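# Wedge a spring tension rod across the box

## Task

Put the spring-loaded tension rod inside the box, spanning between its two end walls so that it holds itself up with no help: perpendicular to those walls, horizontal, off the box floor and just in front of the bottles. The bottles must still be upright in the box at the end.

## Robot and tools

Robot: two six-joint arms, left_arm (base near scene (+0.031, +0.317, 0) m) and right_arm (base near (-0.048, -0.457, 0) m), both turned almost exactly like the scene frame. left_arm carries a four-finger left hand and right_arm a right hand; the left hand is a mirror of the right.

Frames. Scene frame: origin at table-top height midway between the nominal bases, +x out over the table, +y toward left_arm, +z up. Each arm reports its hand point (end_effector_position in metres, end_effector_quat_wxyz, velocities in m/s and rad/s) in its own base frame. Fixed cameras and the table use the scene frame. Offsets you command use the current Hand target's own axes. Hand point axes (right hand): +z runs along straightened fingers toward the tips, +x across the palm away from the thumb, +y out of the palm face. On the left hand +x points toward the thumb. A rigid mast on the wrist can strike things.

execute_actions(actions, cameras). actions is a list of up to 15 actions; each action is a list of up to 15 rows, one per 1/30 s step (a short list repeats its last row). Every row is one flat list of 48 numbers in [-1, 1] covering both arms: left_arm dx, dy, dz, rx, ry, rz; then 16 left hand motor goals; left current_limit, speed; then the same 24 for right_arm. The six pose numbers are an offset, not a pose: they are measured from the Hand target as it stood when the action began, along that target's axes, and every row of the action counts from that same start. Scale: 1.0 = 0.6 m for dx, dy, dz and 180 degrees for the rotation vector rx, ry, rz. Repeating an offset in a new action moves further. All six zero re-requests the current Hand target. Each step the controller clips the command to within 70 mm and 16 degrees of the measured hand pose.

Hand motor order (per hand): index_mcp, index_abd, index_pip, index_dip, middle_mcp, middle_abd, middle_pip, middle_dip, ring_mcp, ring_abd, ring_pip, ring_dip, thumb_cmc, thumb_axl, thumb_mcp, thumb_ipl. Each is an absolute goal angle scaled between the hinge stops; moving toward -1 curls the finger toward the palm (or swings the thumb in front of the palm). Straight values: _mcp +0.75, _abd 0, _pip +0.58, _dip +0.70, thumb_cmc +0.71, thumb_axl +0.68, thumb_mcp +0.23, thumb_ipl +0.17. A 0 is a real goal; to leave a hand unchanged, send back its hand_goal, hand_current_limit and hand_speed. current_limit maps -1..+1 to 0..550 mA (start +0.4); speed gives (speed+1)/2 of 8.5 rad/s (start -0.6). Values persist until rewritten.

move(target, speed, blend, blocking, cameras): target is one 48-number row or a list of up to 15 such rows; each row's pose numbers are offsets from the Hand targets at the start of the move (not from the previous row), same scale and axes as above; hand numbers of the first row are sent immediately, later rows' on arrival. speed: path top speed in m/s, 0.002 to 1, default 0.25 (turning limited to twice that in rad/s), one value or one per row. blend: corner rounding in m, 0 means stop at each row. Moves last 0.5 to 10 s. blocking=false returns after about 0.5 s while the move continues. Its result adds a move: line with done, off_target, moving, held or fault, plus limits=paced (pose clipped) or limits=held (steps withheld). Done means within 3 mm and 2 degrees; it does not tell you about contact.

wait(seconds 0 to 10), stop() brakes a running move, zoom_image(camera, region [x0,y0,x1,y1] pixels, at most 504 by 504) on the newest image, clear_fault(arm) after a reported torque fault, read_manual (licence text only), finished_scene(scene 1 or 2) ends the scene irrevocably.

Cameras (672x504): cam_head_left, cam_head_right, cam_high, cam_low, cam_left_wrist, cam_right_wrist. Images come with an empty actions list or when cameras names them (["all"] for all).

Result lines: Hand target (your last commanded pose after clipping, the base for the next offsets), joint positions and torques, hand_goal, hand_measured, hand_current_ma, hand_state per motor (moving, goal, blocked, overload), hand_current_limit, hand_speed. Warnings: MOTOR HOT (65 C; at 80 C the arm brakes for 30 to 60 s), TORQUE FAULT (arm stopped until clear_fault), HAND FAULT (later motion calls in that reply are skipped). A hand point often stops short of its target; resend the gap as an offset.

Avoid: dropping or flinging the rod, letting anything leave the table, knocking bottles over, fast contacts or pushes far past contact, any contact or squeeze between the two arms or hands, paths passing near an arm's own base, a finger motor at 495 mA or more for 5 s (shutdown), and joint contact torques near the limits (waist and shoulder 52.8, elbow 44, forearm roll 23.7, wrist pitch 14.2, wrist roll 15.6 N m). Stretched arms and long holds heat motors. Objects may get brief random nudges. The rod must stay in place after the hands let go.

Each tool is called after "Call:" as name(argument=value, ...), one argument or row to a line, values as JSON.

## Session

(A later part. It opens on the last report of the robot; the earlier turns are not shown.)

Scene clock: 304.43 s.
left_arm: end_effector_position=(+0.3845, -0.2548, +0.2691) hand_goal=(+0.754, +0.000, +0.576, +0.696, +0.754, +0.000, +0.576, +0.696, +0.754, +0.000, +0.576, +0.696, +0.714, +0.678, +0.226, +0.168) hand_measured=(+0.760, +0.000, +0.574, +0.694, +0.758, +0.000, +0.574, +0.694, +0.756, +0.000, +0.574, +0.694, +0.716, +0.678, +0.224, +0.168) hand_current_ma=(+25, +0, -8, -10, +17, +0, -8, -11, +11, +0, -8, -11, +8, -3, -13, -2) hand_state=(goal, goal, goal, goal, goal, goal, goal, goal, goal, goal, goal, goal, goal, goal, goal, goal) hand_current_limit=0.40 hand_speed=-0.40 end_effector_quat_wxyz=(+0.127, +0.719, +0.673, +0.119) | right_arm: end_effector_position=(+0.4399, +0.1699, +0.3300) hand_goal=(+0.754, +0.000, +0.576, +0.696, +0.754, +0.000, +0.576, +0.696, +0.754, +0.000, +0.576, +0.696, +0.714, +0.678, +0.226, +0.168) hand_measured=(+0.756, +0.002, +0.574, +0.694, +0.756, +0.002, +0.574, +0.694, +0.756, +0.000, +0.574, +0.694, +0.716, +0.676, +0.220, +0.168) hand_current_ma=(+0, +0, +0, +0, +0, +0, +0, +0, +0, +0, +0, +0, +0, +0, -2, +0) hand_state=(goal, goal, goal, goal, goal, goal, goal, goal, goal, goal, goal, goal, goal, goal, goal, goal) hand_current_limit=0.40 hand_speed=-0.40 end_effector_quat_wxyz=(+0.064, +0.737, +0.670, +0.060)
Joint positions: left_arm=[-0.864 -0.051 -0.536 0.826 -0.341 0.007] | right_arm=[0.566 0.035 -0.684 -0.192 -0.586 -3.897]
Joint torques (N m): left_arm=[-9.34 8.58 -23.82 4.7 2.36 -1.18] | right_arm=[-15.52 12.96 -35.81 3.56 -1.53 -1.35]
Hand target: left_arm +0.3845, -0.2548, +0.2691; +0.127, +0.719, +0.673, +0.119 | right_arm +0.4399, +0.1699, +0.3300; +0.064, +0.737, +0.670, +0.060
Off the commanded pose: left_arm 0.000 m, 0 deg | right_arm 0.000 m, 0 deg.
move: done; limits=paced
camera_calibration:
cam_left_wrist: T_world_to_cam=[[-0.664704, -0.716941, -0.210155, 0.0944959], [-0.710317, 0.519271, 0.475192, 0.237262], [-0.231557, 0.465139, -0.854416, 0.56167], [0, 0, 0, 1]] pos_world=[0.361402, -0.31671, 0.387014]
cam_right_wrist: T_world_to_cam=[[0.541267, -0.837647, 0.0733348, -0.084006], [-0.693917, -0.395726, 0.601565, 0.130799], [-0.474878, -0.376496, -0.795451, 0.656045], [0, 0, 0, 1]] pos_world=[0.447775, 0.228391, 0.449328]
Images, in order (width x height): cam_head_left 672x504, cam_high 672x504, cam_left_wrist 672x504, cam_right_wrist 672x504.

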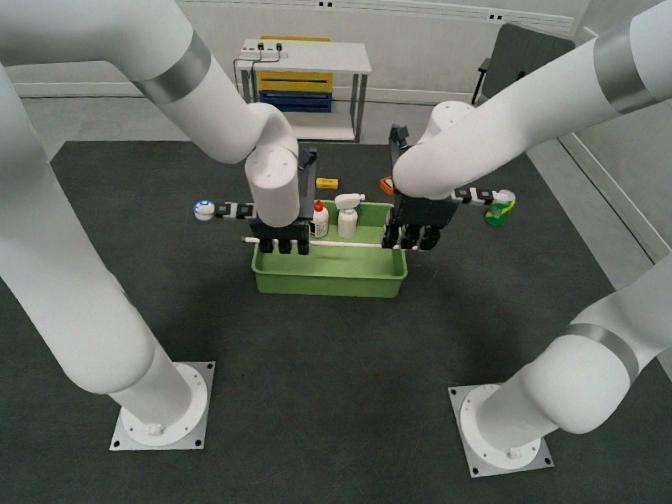

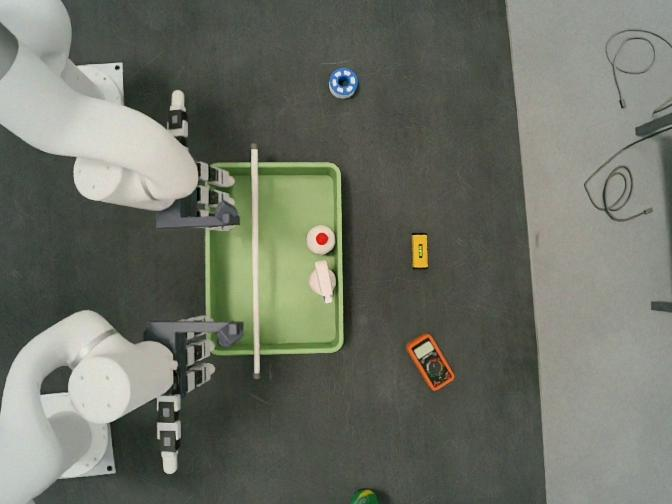

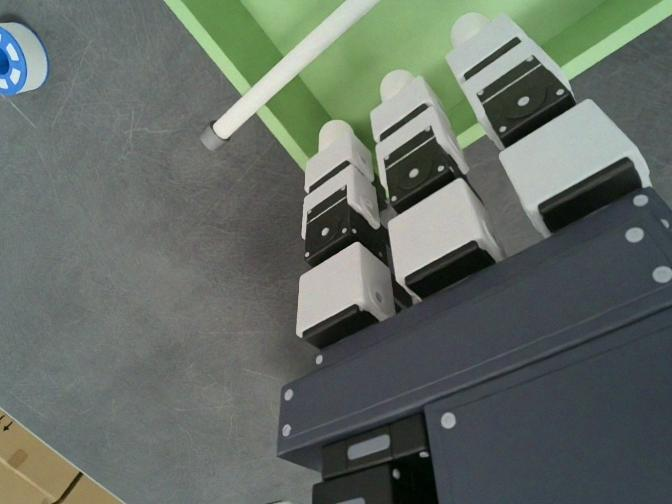

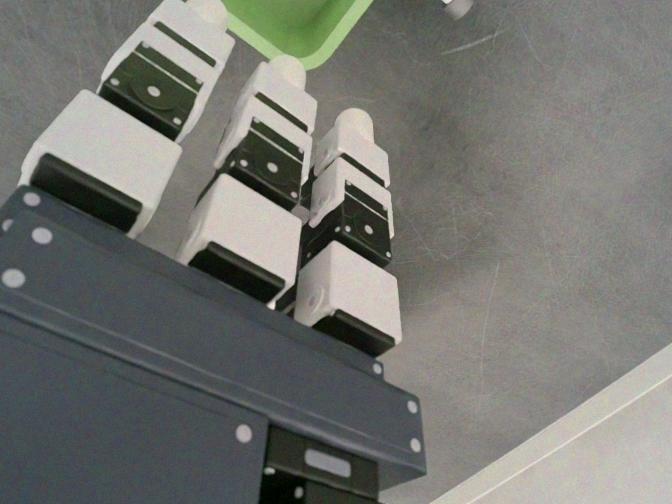

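Call:
move(
  target=[0,0,0.18,0,0,0,0.754,0,0.576,0.696,0.754,0,0.576,0.696,0.754,0,0.576,0.696,0.714,0.678,0.226,0.168,0.4,-0.4,0,0,0,0,0,0,0.754,0,0.576,0.696,0.754,0,0.576,0.696,0.754,0,0.576,0.696,0.714,0.678,0.226,0.168,0.4,-0.4],
  speed=0.08,
  cameras=["cam_left_wrist","cam_high"],
)

Call:
zoom_image(
  camera="cam_high",
  region=[170, 130, 370, 390],
)

Scene clock: 320.13 s.
left_arm: end_effector_position=(+0.4215, -0.2572, +0.1677) hand_goal=(+0.754, +0.000, +0.576, +0.696, +0.754, +0.000, +0.576, +0.696, +0.754, +0.000, +0.576, +0.696, +0.714, +0.678, +0.226, +0.168) hand_measured=(+0.760, +0.000, +0.574, +0.694, +0.758, +0.000, +0.574, +0.694, +0.756, +0.000, +0.574, +0.694, +0.716, +0.678, +0.224, +0.168) hand_current_ma=(+25, +0, -8, -10, +17, +0, -8, -11, +11, +0, -8, -11, +8, -3, -13, -2) hand_state=(goal, goal, goal, goal, goal, goal, goal, goal, goal, goal, goal, goal, goal, goal, goal, goal) hand_current_limit=0.40 hand_speed=-0.40 end_effector_quat_wxyz=(+0.127, +0.719, +0.673, +0.119) | right_arm: end_effector_position=(+0.4399, +0.1699, +0.3300) hand_goal=(+0.754, +0.000, +0.576, +0.696, +0.754, +0.000, +0.576, +0.696, +0.754, +0.000, +0.576, +0.696, +0.714, +0.678, +0.226, +0.168) hand_measured=(+0.756, +0.002, +0.574, +0.694, +0.756, +0.002, +0.574, +0.694, +0.756, +0.000, +0.574, +0.694, +0.716, +0.676, +0.220, +0.168) hand_current_ma=(+0, +0, +0, +0, +0, +0, +0, +0, +0, +0, +0, +0, +0, +0, -2, +0) hand_state=(goal, goal, goal, goal, goal, goal, goal, goal, goal, goal, goal, goal, goal, goal, goal, goal) hand_current_limit=0.40 hand_speed=-0.40 end_effector_quat_wxyz=(+0.064, +0.737, +0.670, +0.060)
Joint positions: left_arm=[-0.794 -0.365 -0.584 1.762 -0.234 -0.894] | right_arm=[0.566 0.035 -0.684 -0.192 -0.586 -3.897]
Joint torques (N m): left_arm=[-8.26 14 -9.66 3.91 -3.12 -0.95] | right_arm=[-16.67 16.11 -35.95 3.01 -1.6 -1.49]
Hand target: left_arm +0.4215, -0.2572, +0.1677; +0.127, +0.719, +0.673, +0.119 | right_arm +0.4399, +0.1699, +0.3300; +0.064, +0.737, +0.670, +0.060
Off the commanded pose: left_arm 0.000 m, 0 deg | right_arm 0.000 m, 0 deg.
move: done
camera_calibration:
cam_left_wrist: T_world_to_cam=[[-0.664677, -0.716988, -0.210078, 0.0959852], [-0.710114, 0.518849, 0.475955, 0.312712], [-0.232256, 0.465536, -0.854011, 0.484991], [0, 0, 0, 1]] pos_world=[0.398502, -0.319211, 0.285515]
Images, in order (width x height): cam_high 672x504, cam_left_wrist 672x504.

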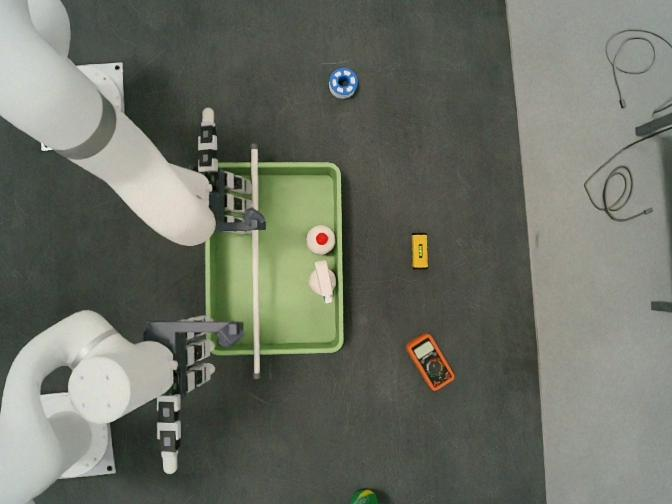

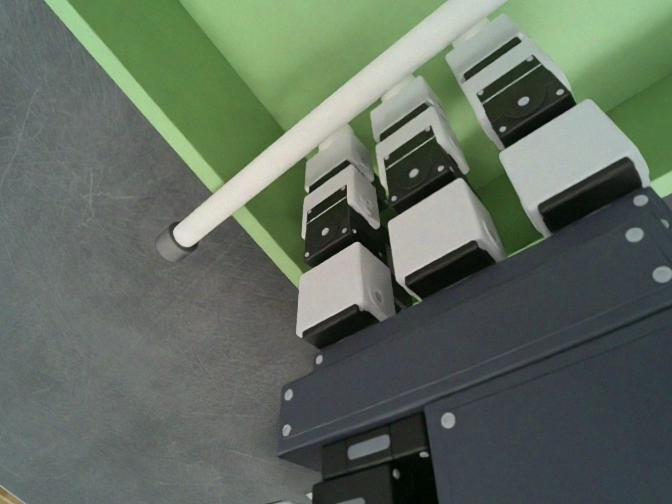

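Scaled by 1.938 from the camera's 672x504 image, which has a finer 960x720 frame.

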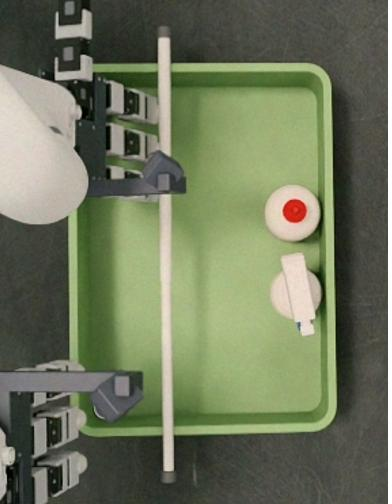

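Call:
move(
  target=[
    [0,0,0,0,0,0,0.754,0,0.576,-0.464,0.754,0,0.576,-0.464,0.754,0,0.576,-0.464,0.714,0.678,0.226,0.168,0.4,-0.5,0,0,0,0,0,0,0.754,0,0.576,0.696,0.754,0,0.576,0.696,0.754,0,0.576,0.696,0.714,0.678,0.226,0.168,0.4,-0.4],
    [0,0,0.07,0,0,0,0.754,0,-0.299,-0.464,0.754,0,-0.299,-0.464,0.754,0,-0.299,-0.464,0.714,0.678,0.226,0.168,0.4,-0.5,0,0,0,0,0,0,0.754,0,0.576,0.696,0.754,0,0.576,0.696,0.754,0,0.576,0.696,0.714,0.678,0.226,0.168,0.4,-0.4],
    [0,0.0183,0.0867,0,0,0,0.754,0,-0.299,-0.464,0.754,0,-0.299,-0.464,0.754,0,-0.299,-0.464,0.714,0.678,0.226,0.168,0.4,-0.5,0,0,0,0,0,0,0.754,0,0.576,0.696,0.754,0,0.576,0.696,0.754,0,0.576,0.696,0.714,0.678,0.226,0.168,0.4,-0.4],
  ],
  speed=0.05,
  cameras=["cam_left_wrist","cam_high"],
)

Call:
zoom_image(
  camera="cam_high",
  region=[170, 130, 370, 390],
)

Scene clock: 332.80 s.
left_arm: end_effector_position=(+0.4495, -0.2591, +0.1226) hand_goal=(+0.754, +0.000, -0.298, -0.464, +0.754, +0.000, -0.298, -0.464, +0.754, +0.000, -0.298, -0.464, +0.714, +0.678, +0.226, +0.168) hand_measured=(+0.760, +0.000, -0.292, -0.462, +0.758, +0.000, -0.290, -0.460, +0.756, +0.000, -0.292, -0.462, +0.716, +0.678, +0.224, +0.168) hand_current_ma=(+25, +0, +27, +12, +17, +0, +31, +13, +11, +0, +29, +13, +8, -3, -13, -2) hand_state=(goal, goal, goal, goal, goal, goal, goal, goal, goal, goal, goal, goal, goal, goal, goal, goal) hand_current_limit=0.40 hand_speed=-0.50 end_effector_quat_wxyz=(+0.127, +0.719, +0.673, +0.119) | right_arm: end_effector_position=(+0.4399, +0.1699, +0.3300) hand_goal=(+0.754, +0.000, +0.576, +0.696, +0.754, +0.000, +0.576, +0.696, +0.754, +0.000, +0.576, +0.696, +0.714, +0.678, +0.226, +0.168) hand_measured=(+0.756, +0.002, +0.574, +0.694, +0.756, +0.002, +0.574, +0.694, +0.756, +0.000, +0.574, +0.694, +0.716, +0.676, +0.220, +0.168) hand_current_ma=(+0, +0, +0, +0, +0, +0, +0, +0, +0, +0, +0, +0, +0, +0, -2, +0) hand_state=(goal, goal, goal, goal, goal, goal, goal, goal, goal, goal, goal, goal, goal, goal, goal, goal) hand_current_limit=0.40 hand_speed=-0.40 end_effector_quat_wxyz=(+0.064, +0.737, +0.670, +0.060)
Joint positions: left_arm=[-0.747 -0.521 -0.655 2.142 -0.26 -1.238] | right_arm=[0.566 0.035 -0.684 -0.192 -0.586 -3.897]
Joint torques (N m): left_arm=[5.89 15.76 -19.98 3.09 1.49 -1.24] | right_arm=[-17.56 22.47 -35.67 3.57 -1.5 -1.56]
Hand target: left_arm +0.4496, -0.2591, +0.1226; +0.127, +0.719, +0.673, +0.119 | right_arm +0.4399, +0.1699, +0.3300; +0.064, +0.737, +0.670, +0.060
Off the commanded pose: left_arm 0.000 m, 0 deg | right_arm 0.000 m, 0 deg.
move: done
camera_calibration:
cam_left_wrist: T_world_to_cam=[[-0.664709, -0.716931, -0.210173, 0.103886], [-0.710306, 0.519248, 0.475233, 0.355378], [-0.231577, 0.465179, -0.854389, 0.453502], [0, 0, 0, 1]] pos_world=[0.426502, -0.32101, 0.240414]
Images, in order (width x height): cam_high 672x504, cam_left_wrist 672x504.

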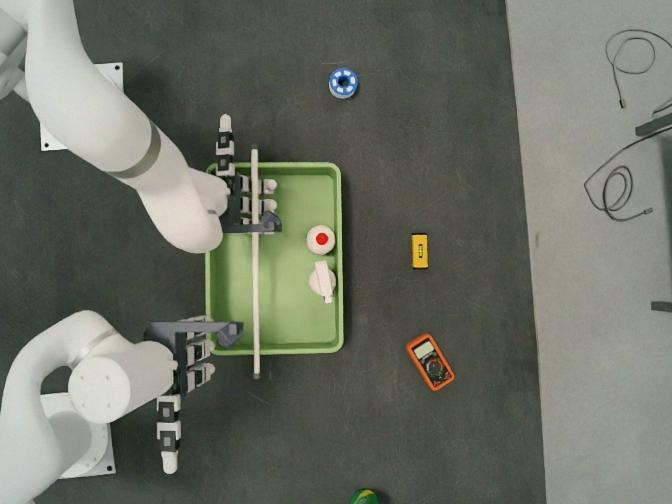

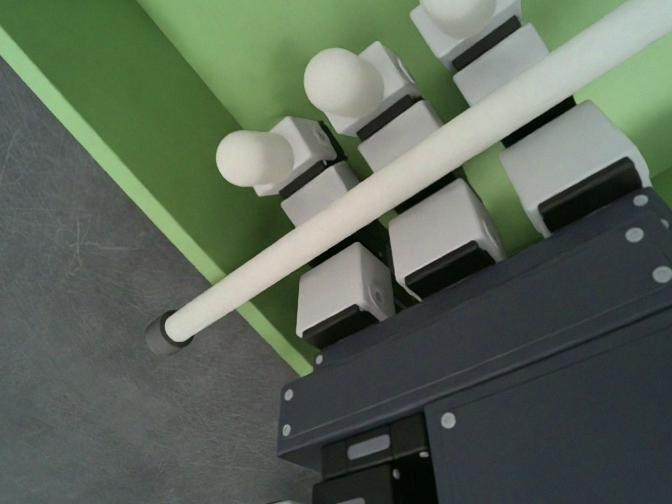

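Scaled by 1.938 from the camera's 672x504 image, which has a finer 960x720 frame.

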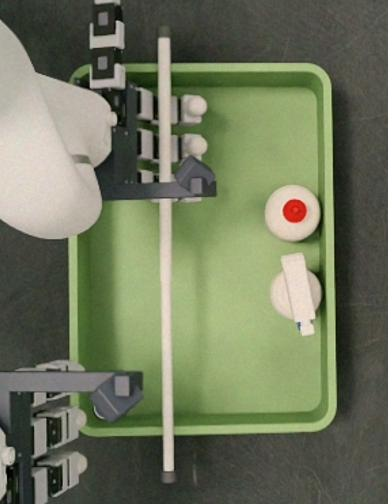

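Call:
move(
  target=[
    [0,0,0,0,0,0,0.754,0,-0.75,-0.44,0.754,0,-0.75,-0.44,0.754,0,-0.75,-0.44,0.714,0.678,0.226,0.168,0.4,-0.6,0,0,0,0,0,0,0.754,0,0.576,0.696,0.754,0,0.576,0.696,0.754,0,0.576,0.696,0.714,0.678,0.226,0.168,0.4,-0.4],
    [0,0.01,-0.01,0,0,0,0.754,0,-1,-0.85,0.754,0,-1,-0.85,0.754,0,-1,-0.85,0.714,0.678,0.226,0.168,0.4,-0.6,0,0,0,0,0,0,0.754,0,0.576,0.696,0.754,0,0.576,0.696,0.754,0,0.576,0.696,0.714,0.678,0.226,0.168,0.4,-0.4],
    [0,0.01,-0.01,0,0,0,0.754,0,-1,-0.85,0.754,0,-1,-0.85,0.754,0,-1,-0.85,0.714,0.678,0.226,0.168,0.68,-0.6,0,0,0,0,0,0,0.754,0,0.576,0.696,0.754,0,0.576,0.696,0.754,0,0.576,0.696,0.714,0.678,0.226,0.168,0.4,-0.4],
  ],
  speed=0.03,
  cameras=["cam_left_wrist","cam_high"],
)

Call:
zoom_image(
  camera="cam_high",
  region=[170, 130, 370, 390],
)

Scene clock: 344.63 s.
left_arm: end_effector_position=(+0.4531, -0.2593, +0.1302) hand_goal=(+0.754, +0.000, -1.000, -0.850, +0.754, +0.000, -1.000, -0.850, +0.754, +0.000, -1.000, -0.850, +0.714, +0.678, +0.226, +0.168) hand_measured=(+0.760, +0.000, -0.874, -0.566, +0.758, +0.000, -0.874, -0.568, +0.756, +0.000, -0.874, -0.568, +0.716, +0.678, +0.224, +0.168) hand_current_ma=(+26, +0, +462, +462, +17, +0, +462, +462, +9, +0, +462, +462, +8, -3, -13, -2) hand_state=(goal, goal, blocked, blocked, goal, goal, blocked, blocked, goal, goal, blocked, blocked, goal, goal, goal, goal) hand_current_limit=0.68 hand_speed=-0.60 end_effector_quat_wxyz=(+0.127, +0.719, +0.673, +0.119) | right_arm: end_effector_position=(+0.4399, +0.1699, +0.3300) hand_goal=(+0.754, +0.000, +0.576, +0.696, +0.754, +0.000, +0.576, +0.696, +0.754, +0.000, +0.576, +0.696, +0.714, +0.678, +0.226, +0.168) hand_measured=(+0.756, +0.002, +0.574, +0.694, +0.756, +0.002, +0.574, +0.694, +0.756, +0.000, +0.574, +0.694, +0.716, +0.676, +0.220, +0.168) hand_current_ma=(+0, +0, +0, +0, +0, +0, +0, +0, +0, +0, +0, +0, +0, +0, -2, +0) hand_state=(goal, goal, goal, goal, goal, goal, goal, goal, goal, goal, goal, goal, goal, goal, goal, goal) hand_current_limit=0.40 hand_speed=-0.40 end_effector_quat_wxyz=(+0.064, +0.737, +0.670, +0.060)
Joint positions: left_arm=[-0.742 -0.504 -0.659 2.079 -0.248 -1.167] | right_arm=[0.566 0.035 -0.684 -0.192 -0.586 -3.897]
Joint torques (N m): left_arm=[2.54 28.79 -19.97 -2.88 1.26 1.27] | right_arm=[-16.56 25.4 -35.09 3.4 -1.64 -1.56]
Hand target: left_arm +0.4531, -0.2593, +0.1302; +0.127, +0.719, +0.673, +0.119 | right_arm +0.4399, +0.1699, +0.3300; +0.064, +0.737, +0.670, +0.060
Off the commanded pose: left_arm 0.000 m, 0 deg | right_arm 0.000 m, 0 deg.
move: done
camera_calibration:
cam_left_wrist: T_world_to_cam=[[-0.664704, -0.716941, -0.210155, 0.107744], [-0.710317, 0.519271, 0.475192, 0.354402], [-0.231557, 0.465139, -0.854416, 0.460993], [0, 0, 0, 1]] pos_world=[0.430102, -0.32121, 0.248114]
Images, in order (width x height): cam_high 672x504, cam_left_wrist 672x504.

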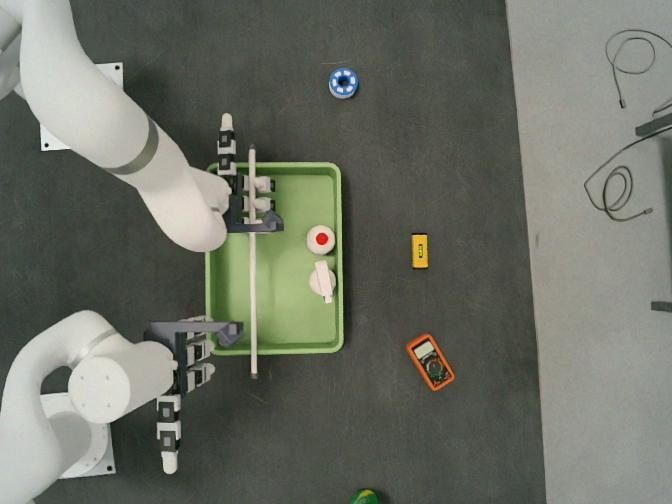

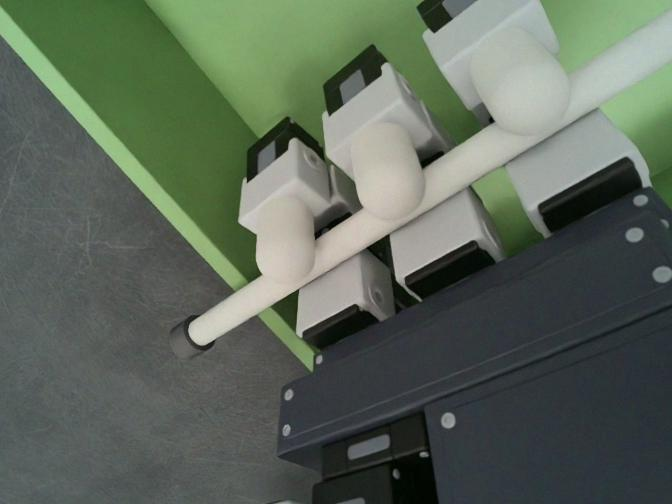

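Scaled by 1.938 from the camera's 672x504 image, which has a finer 960x720 frame.

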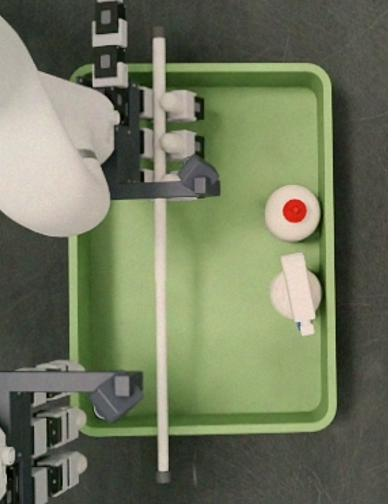

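Call:
move(
  target=[0,0.057,-0.1567,0,0,0,0.754,0,-1,-0.85,0.754,0,-1,-0.85,0.754,0,-1,-0.85,0.714,0.678,0.226,0.168,0.68,-0.6,0,0,0,0,0,0,0.754,0,0.576,0.696,0.754,0,0.576,0.696,0.754,0,0.576,0.696,0.714,0.678,0.226,0.168,0.4,-0.4],
  speed=0.05,
  cameras=["cam_left_wrist","cam_high","cam_low","cam_head_left","cam_right_wrist"],
)

Call:
zoom_image(
  camera="cam_high",
  region=[170, 130, 370, 390],
)

Call:
zoom_image(
  camera="cam_low",
  region=[200, 150, 420, 290],
)

Scene clock: 352.43 s.
left_arm: end_effector_position=(+0.4530, -0.2593, +0.2303) hand_goal=(+0.754, +0.000, -1.000, -0.850, +0.754, +0.000, -1.000, -0.850, +0.754, +0.000, -1.000, -0.850, +0.714, +0.678, +0.226, +0.168) hand_measured=(+0.760, +0.000, -0.874, -0.566, +0.758, +0.000, -0.874, -0.568, +0.758, +0.000, -0.874, -0.568, +0.716, +0.678, +0.224, +0.168) hand_current_ma=(+23, +0, +462, +462, +19, +0, +462, +462, +18, +0, +462, +462, +8, -3, -13, -2) hand_state=(goal, goal, blocked, blocked, goal, goal, blocked, blocked, goal, goal, blocked, blocked, goal, goal, goal, goal) hand_current_limit=0.68 hand_speed=-0.60 end_effector_quat_wxyz=(+0.127, +0.719, +0.673, +0.119) | right_arm: end_effector_position=(+0.4399, +0.1699, +0.3300) hand_goal=(+0.754, +0.000, +0.576, +0.696, +0.754, +0.000, +0.576, +0.696, +0.754, +0.000, +0.576, +0.696, +0.714, +0.678, +0.226, +0.168) hand_measured=(+0.756, +0.002, +0.574, +0.694, +0.756, +0.002, +0.574, +0.694, +0.756, +0.000, +0.574, +0.694, +0.716, +0.676, +0.220, +0.168) hand_current_ma=(+0, +0, +0, +0, +0, +0, +0, +0, +0, +0, +0, +0, +0, +0, -2, +0) hand_state=(goal, goal, goal, goal, goal, goal, goal, goal, goal, goal, goal, goal, goal, goal, goal, goal) hand_current_limit=0.40 hand_speed=-0.40 end_effector_quat_wxyz=(+0.064, +0.737, +0.670, +0.060)
Joint positions: left_arm=[-0.742 -0.254 -0.654 1.063 -0.248 -0.125] | right_arm=[0.566 0.035 -0.684 -0.192 -0.586 -3.897]
Joint torques (N m): left_arm=[6.15 26.51 -24.42 -2.83 -2.57 1.09] | right_arm=[-15 31.05 -36.25 2.81 -1.69 -1.33]
Hand target: left_arm +0.4530, -0.2593, +0.2303; +0.127, +0.719, +0.673, +0.119 | right_arm +0.4399, +0.1699, +0.3300; +0.064, +0.737, +0.670, +0.060
Off the commanded pose: left_arm 0.000 m, 0 deg | right_arm 0.000 m, 0 deg.
move: done
camera_calibration:
cam_left_wrist: T_world_to_cam=[[-0.664641, -0.716935, -0.210372, 0.128677], [-0.710502, 0.519345, 0.474834, 0.306969], [-0.231169, 0.465064, -0.854562, 0.546247], [0, 0, 0, 1]] pos_world=[0.429902, -0.32121, 0.348113]
cam_right_wrist: T_world_to_cam=[[0.541241, -0.837667, 0.0732916, -0.0839699], [-0.693884, -0.3957, 0.60162, 0.130753], [-0.474956, -0.376477, -0.795413, 0.656058], [0, 0, 0, 1]] pos_world=[0.447774, 0.228391, 0.449328]
Images, in order (width x height): cam_head_left 672x504, cam_high 672x504, cam_low 672x504, cam_left_wrist 672x504, cam_right_wrist 672x504.

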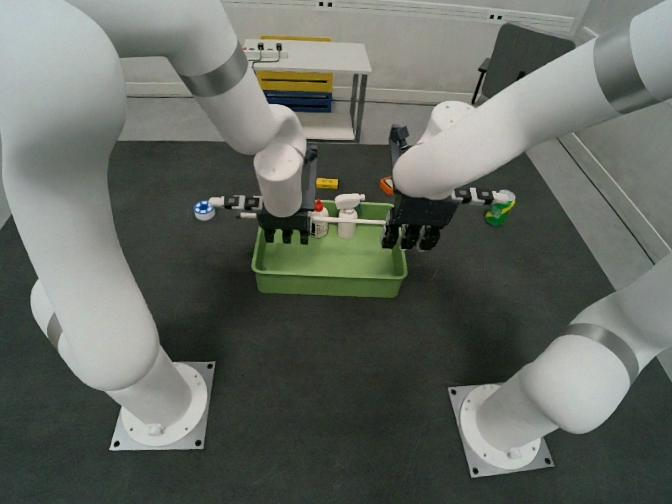

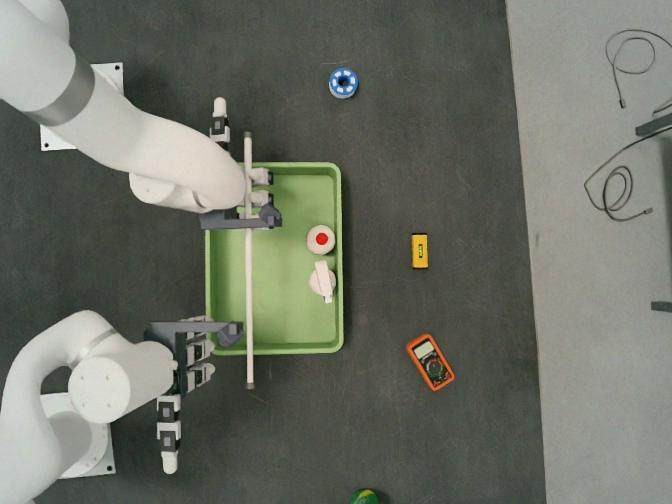

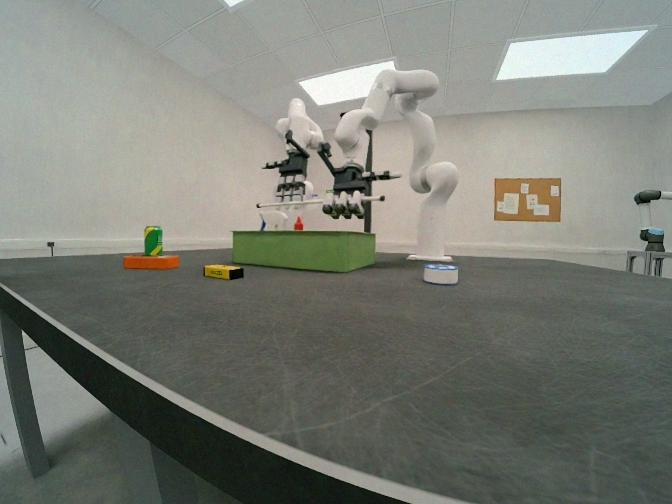

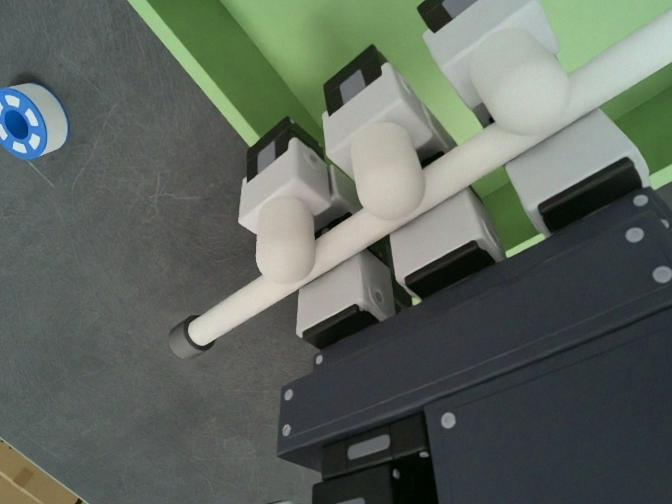

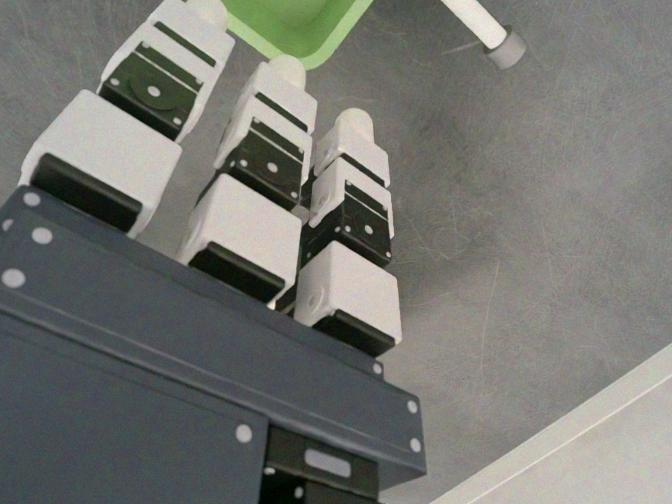

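Scaled by 1.938 from the camera's 672x504 image, which has a finer 960x720 frame.

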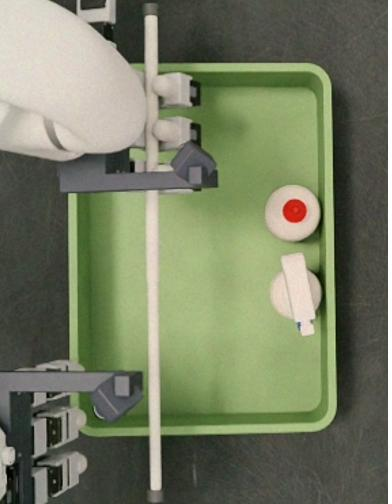

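Scaled by 2.291 from the camera's 672x504 image, which has a finer 960x720 frame.

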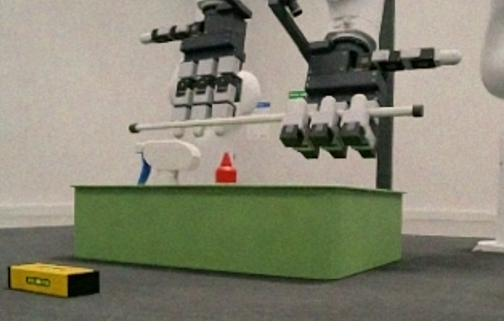

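Call:
move(
  target=[
    [0,0,0,0,0,0,0.754,0,-1,-0.85,0.754,0,-1,-0.85,0.754,0,-1,-0.85,0.714,0.678,0.226,0.168,0.68,-0.6,-0.022,0.0617,-0.0709,0,0,0,0.754,0,0.576,0.696,0.754,0,0.576,0.696,0.754,0,0.576,0.696,0.714,0.678,0.226,0.168,0.4,-0.4],
    [0,0,0,0,0,0,0.754,0,-1,-0.85,0.754,0,-1,-0.85,0.754,0,-1,-0.85,0.714,0.678,0.226,0.168,0.68,-0.6,-0.022,0.0617,0.1091,0,0,0,0.754,0,0.576,0.696,0.754,0,0.576,0.696,0.754,0,0.576,0.696,0.714,0.678,0.226,0.168,0.4,-0.4],
  ],
  speed=[0.15,0.08],
  cameras=["cam_high","cam_low","cam_right_wrist"],
)

Call:
zoom_image(
  camera="cam_high",
  region=[170, 130, 370, 390],
)

Call:
zoom_image(
  camera="cam_low",
  region=[200, 150, 420, 290],
)

Scene clock: 385.20 s.
left_arm: end_effector_position=(+0.4530, -0.2593, +0.2303) hand_goal=(+0.754, +0.000, -1.000, -0.850, +0.754, +0.000, -1.000, -0.850, +0.754, +0.000, -1.000, -0.850, +0.714, +0.678, +0.226, +0.168) hand_measured=(+0.760, +0.000, -0.874, -0.566, +0.758, +0.000, -0.874, -0.568, +0.758, +0.000, -0.874, -0.568, +0.716, +0.678, +0.224, +0.168) hand_current_ma=(+23, +0, +462, +462, +19, +0, +462, +462, +18, +0, +462, +462, +8, -3, -13, -2) hand_state=(goal, goal, blocked, blocked, goal, goal, blocked, blocked, goal, goal, blocked, blocked, goal, goal, goal, goal) hand_current_limit=0.68 hand_speed=-0.60 end_effector_quat_wxyz=(+0.127, +0.719, +0.673, +0.119) | right_arm: end_effector_position=(+0.4864, +0.1524, +0.2721) hand_goal=(+0.754, +0.000, +0.576, +0.696, +0.754, +0.000, +0.576, +0.696, +0.754, +0.000, +0.576, +0.696, +0.714, +0.678, +0.226, +0.168) hand_measured=(+0.756, +0.002, +0.574, +0.694, +0.756, +0.002, +0.574, +0.694, +0.756, +0.000, +0.574, +0.694, +0.716, +0.676, +0.220, +0.168) hand_current_ma=(+0, +0, +0, +0, +0, +0, +0, +0, +0, +0, +0, +0, +0, +0, -2, +0) hand_state=(goal, goal, goal, goal, goal, goal, goal, goal, goal, goal, goal, goal, goal, goal, goal, goal) hand_current_limit=0.40 hand_speed=-0.40 end_effector_quat_wxyz=(+0.064, +0.737, +0.670, +0.060)
Joint positions: left_arm=[-0.742 -0.254 -0.654 1.063 -0.248 -0.125] | right_arm=[0.47 -0.139 -0.713 -0.22 -0.433 -3.953]
Joint torques (N m): left_arm=[5.11 25.94 -24.92 -2.92 -2.53 -0.13] | right_arm=[-15.38 19.14 -14.73 -1.52 1.86 1.57]
Hand target: left_arm +0.4530, -0.2593, +0.2303; +0.127, +0.719, +0.673, +0.119 | right_arm +0.4864, +0.1524, +0.2720; +0.064, +0.737, +0.670, +0.060
Off the commanded pose: left_arm 0.000 m, 0 deg | right_arm 0.000 m, 0 deg.
move: done
camera_calibration:
cam_right_wrist: T_world_to_cam=[[0.541202, -0.837698, 0.0732247, -0.119523], [-0.693902, -0.395715, 0.601589, 0.190904], [-0.474974, -0.376392, -0.795443, 0.625339], [0, 0, 0, 1]] pos_world=[0.494174, 0.210791, 0.391328]
Images, in order (width x height): cam_high 672x504, cam_low 672x504, cam_right_wrist 672x504.

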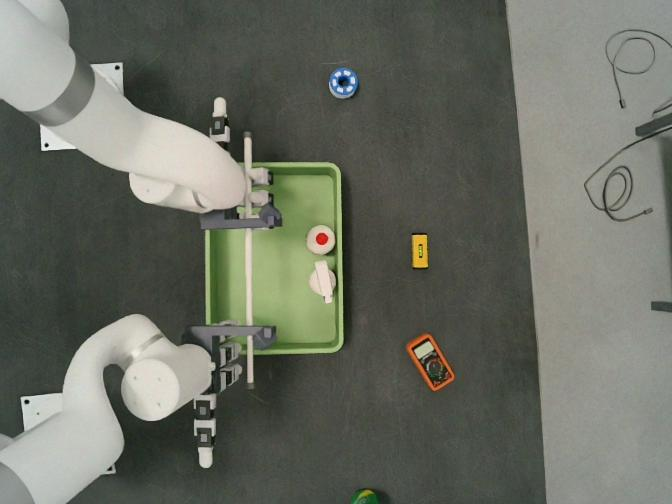

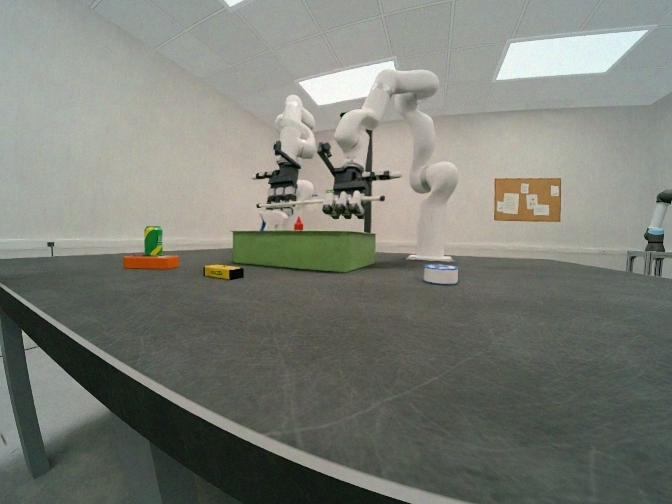

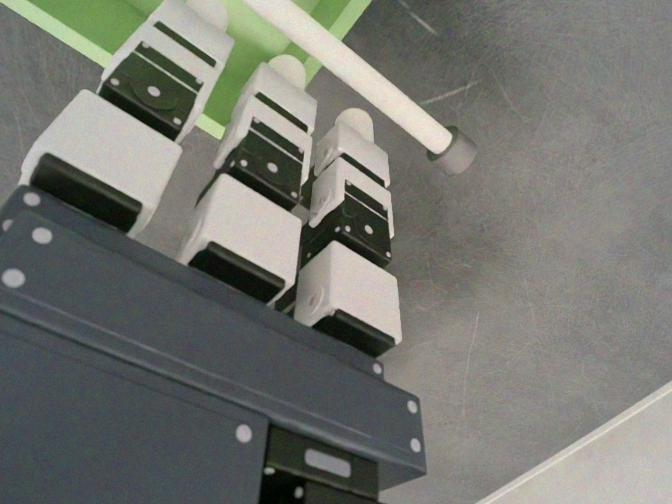

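Scaled by 1.938 from the camera's 672x504 image, which has a finer 960x720 frame.

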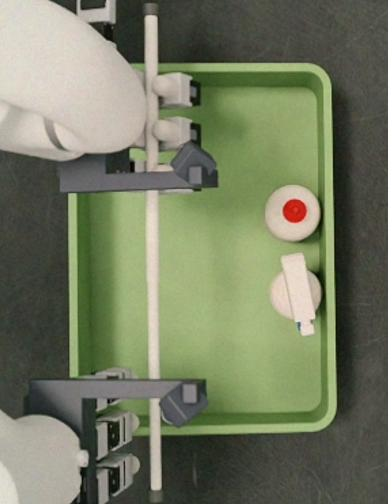

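Scaled by 2.291 from the camera's 672x504 image, which has a finer 960x720 frame.

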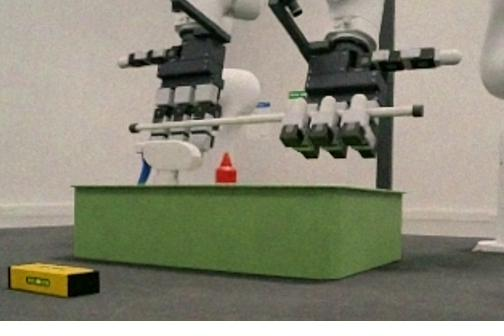

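Call:
move(
  target=[
    [0,0,0,0,0,0,0.754,0,-1,-0.85,0.754,0,-1,-0.85,0.754,0,-1,-0.85,0.714,0.678,0.226,0.168,0.68,-0.6,0,0,0.025,0,0,0,0.754,0,0.576,0.696,0.754,0,0.576,0.696,0.754,0,0.576,0.696,0.714,0.678,0.226,0.168,0.4,-0.5],
    [0,0,0,0,0,0,0.754,0,-1,-0.85,0.754,0,-1,-0.85,0.754,0,-1,-0.85,0.714,0.678,0.226,0.168,0.68,-0.6,0,0,0.025,0,0,0,0.754,0,0.576,-0.464,0.754,0,0.576,-0.464,0.754,0,0.576,-0.464,0.714,0.678,0.226,0.168,0.4,-0.5],
    [0,0,0,0,0,0,0.754,0,-1,-0.85,0.754,0,-1,-0.85,0.754,0,-1,-0.85,0.714,0.678,0.226,0.168,0.68,-0.6,0,0,0.08,0,0,0,0.754,0,-0.299,-0.464,0.754,0,-0.299,-0.464,0.754,0,-0.299,-0.464,0.714,0.678,0.226,0.168,0.4,-0.5],
  ],
  speed=0.05,
  cameras=["cam_high","cam_right_wrist"],
)

Call:
zoom_image(
  camera="cam_high",
  region=[170, 130, 370, 390],
)

Scene clock: 408.23 s.
left_arm: end_effector_position=(+0.4530, -0.2593, +0.2303) hand_goal=(+0.754, +0.000, -1.000, -0.850, +0.754, +0.000, -1.000, -0.850, +0.754, +0.000, -1.000, -0.850, +0.714, +0.678, +0.226, +0.168) hand_measured=(+0.760, +0.000, -0.874, -0.566, +0.758, +0.000, -0.874, -0.568, +0.758, +0.000, -0.874, -0.568, +0.716, +0.678, +0.224, +0.168) hand_current_ma=(+23, +0, +462, +462, +19, +0, +462, +462, +18, +0, +462, +462, +8, -3, -13, -2) hand_state=(goal, goal, blocked, blocked, goal, goal, blocked, blocked, goal, goal, blocked, blocked, goal, goal, goal, goal) hand_current_limit=0.68 hand_speed=-0.60 end_effector_quat_wxyz=(+0.127, +0.719, +0.673, +0.119) | right_arm: end_effector_position=(+0.4947, +0.1517, +0.2248) hand_goal=(+0.754, +0.000, -0.298, -0.464, +0.754, +0.000, -0.298, -0.464, +0.754, +0.000, -0.298, -0.464, +0.714, +0.678, +0.226, +0.168) hand_measured=(+0.756, +0.002, -0.292, -0.460, +0.756, +0.002, -0.292, -0.460, +0.756, +0.000, -0.292, -0.460, +0.716, +0.676, +0.220, +0.168) hand_current_ma=(+0, +0, +1, +0, +0, +0, +2, +0, +0, +0, +1, +0, +0, +0, -2, +0) hand_state=(goal, goal, goal, goal, goal, goal, goal, goal, goal, goal, goal, goal, goal, goal, goal, goal) hand_current_limit=0.40 hand_speed=-0.50 end_effector_quat_wxyz=(+0.064, +0.737, +0.670, +0.060)
Joint positions: left_arm=[-0.742 -0.254 -0.654 1.063 -0.248 -0.125] | right_arm=[0.459 -0.247 -0.706 -0.291 -0.32 -3.888]
Joint torques (N m): left_arm=[5.5 25.43 -23.75 -2.95 -2.43 -0.63] | right_arm=[-10.2 22.26 -32.41 -1.9 1.89 1.61]
Hand target: left_arm +0.4530, -0.2593, +0.2303; +0.127, +0.719, +0.673, +0.119 | right_arm +0.4947, +0.1517, +0.2248; +0.064, +0.737, +0.670, +0.060
Off the commanded pose: left_arm 0.000 m, 0 deg | right_arm 0.000 m, 0 deg.
move: done
camera_calibration:
cam_right_wrist: T_world_to_cam=[[0.541241, -0.837667, 0.0732916, -0.121242], [-0.693884, -0.3957, 0.60162, 0.224887], [-0.474956, -0.376477, -0.795413, 0.59144], [0, 0, 0, 1]] pos_world=[0.502574, 0.210091, 0.344028]
Images, in order (width x height): cam_high 672x504, cam_right_wrist 672x504.

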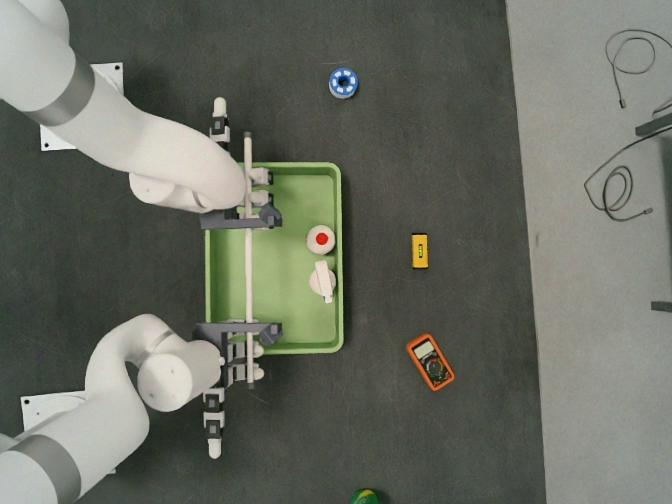

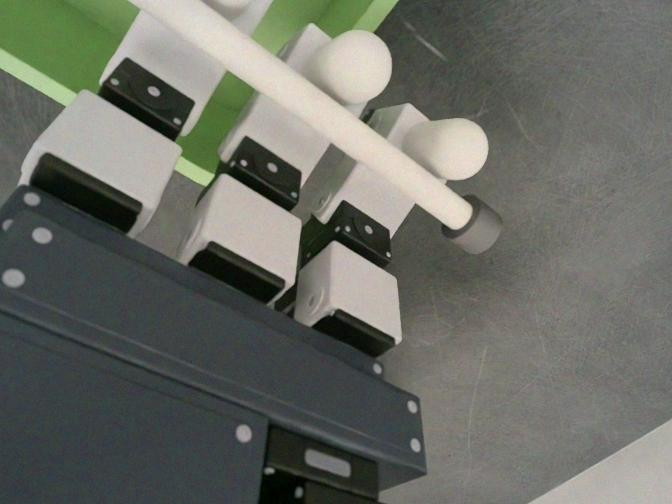

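Scaled by 1.938 from the camera's 672x504 image, which has a finer 960x720 frame.

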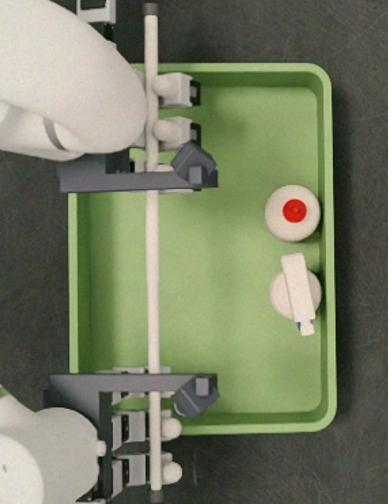

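Call:
move(
  target=[
    [0,0,0,0,0,0,0.754,0,-1,-0.85,0.754,0,-1,-0.85,0.754,0,-1,-0.85,0.714,0.678,0.226,0.168,0.68,-0.6,0,0.0267,0.02,0,0,0,0.754,0,-0.299,-0.464,0.754,0,-0.299,-0.464,0.754,0,-0.299,-0.464,0.714,0.678,0.226,0.168,0.4,-0.5],
    [0,0,0,0,0,0,0.754,0,-1,-0.85,0.754,0,-1,-0.85,0.754,0,-1,-0.85,0.714,0.678,0.226,0.168,0.68,-0.6,0,0.0267,0.02,0,0,0,0.754,0,-0.75,-0.44,0.754,0,-0.75,-0.44,0.85,0,-0.68,-0.44,0.714,0.678,0.226,0.168,0.4,-0.6],
  ],
  speed=0.03,
  cameras=["cam_high","cam_right_wrist"],
)

Call:
zoom_image(
  camera="cam_high",
  region=[170, 130, 370, 390],
)

Scene clock: 426.27 s.
left_arm: end_effector_position=(+0.4530, -0.2593, +0.2303) hand_goal=(+0.754, +0.000, -1.000, -0.850, +0.754, +0.000, -1.000, -0.850, +0.754, +0.000, -1.000, -0.850, +0.714, +0.678, +0.226, +0.168) hand_measured=(+0.760, +0.000, -0.874, -0.566, +0.758, +0.000, -0.874, -0.568, +0.758, +0.000, -0.874, -0.568, +0.716, +0.678, +0.224, +0.168) hand_current_ma=(+23, +0, +462, +462, +19, +0, +462, +462, +18, +0, +462, +462, +8, -3, -13, -2) hand_state=(goal, goal, blocked, blocked, goal, goal, blocked, blocked, goal, goal, blocked, blocked, goal, goal, goal, goal) hand_current_limit=0.68 hand_speed=-0.60 end_effector_quat_wxyz=(+0.127, +0.719, +0.673, +0.119) | right_arm: end_effector_position=(+0.5125, +0.1500, +0.2158) hand_goal=(+0.754, +0.000, -0.750, -0.440, +0.754, +0.000, -0.750, -0.440, +0.850, +0.000, -0.680, -0.440, +0.714, +0.678, +0.226, +0.168) hand_measured=(+0.756, +0.002, -0.740, -0.442, +0.756, +0.002, -0.742, -0.442, +0.850, +0.000, -0.674, -0.442, +0.716, +0.676, +0.220, +0.168) hand_current_ma=(+0, +0, +3, +0, +0, +0, +2, +0, +0, +0, +2, +0, +0, +0, -2, +0) hand_state=(goal, goal, goal, goal, goal, goal, goal, goal, goal, goal, goal, goal, goal, goal, goal, goal) hand_current_limit=0.40 hand_speed=-0.60 end_effector_quat_wxyz=(+0.064, +0.737, +0.670, +0.060)
Joint positions: left_arm=[-0.742 -0.254 -0.654 1.063 -0.248 -0.125] | right_arm=[0.437 -0.298 -0.745 -0.292 -0.306 -3.907]
Joint torques (N m): left_arm=[4.76 26.03 -23.78 -2.28 -2.29 -0.62] | right_arm=[-15.9 25.19 -31.55 3.45 1.89 -1.47]
Hand target: left_arm +0.4530, -0.2593, +0.2303; +0.127, +0.719, +0.673, +0.119 | right_arm +0.5125, +0.1500, +0.2158; +0.064, +0.737, +0.670, +0.060
Off the commanded pose: left_arm 0.000 m, 0 deg | right_arm 0.000 m, 0 deg.
move: done
camera_calibration:
cam_right_wrist: T_world_to_cam=[[0.541241, -0.837667, 0.0732916, -0.13164], [-0.693884, -0.3957, 0.60162, 0.24198], [-0.474956, -0.376477, -0.795413, 0.592095], [0, 0, 0, 1]] pos_world=[0.520374, 0.208391, 0.335028]
Images, in order (width x height): cam_high 672x504, cam_right_wrist 672x504.

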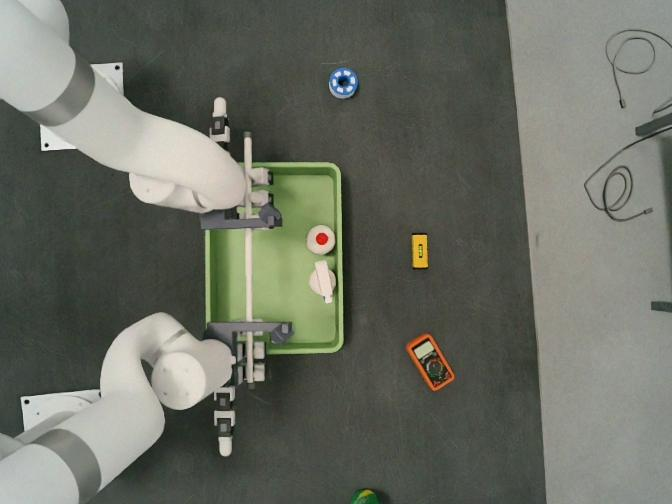

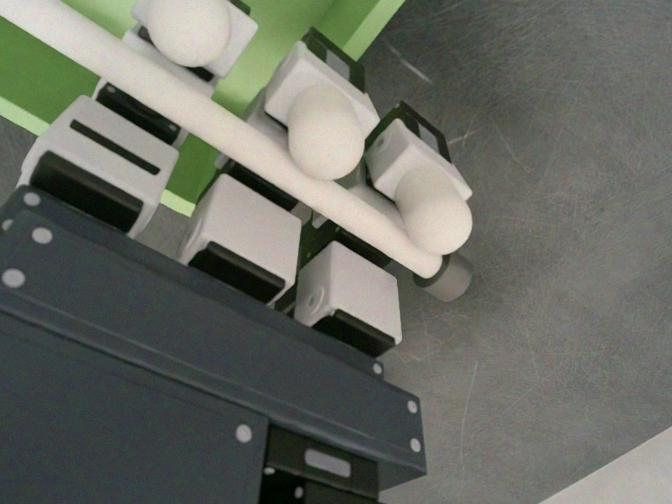

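Scaled by 1.938 from the camera's 672x504 image, which has a finer 960x720 frame.

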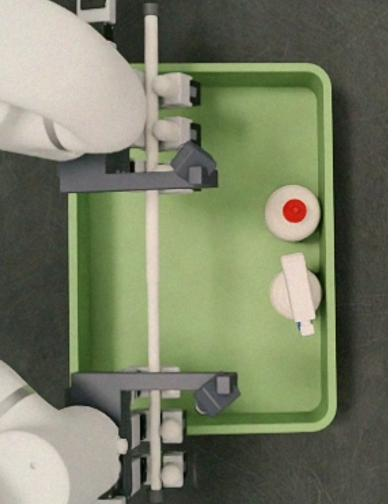

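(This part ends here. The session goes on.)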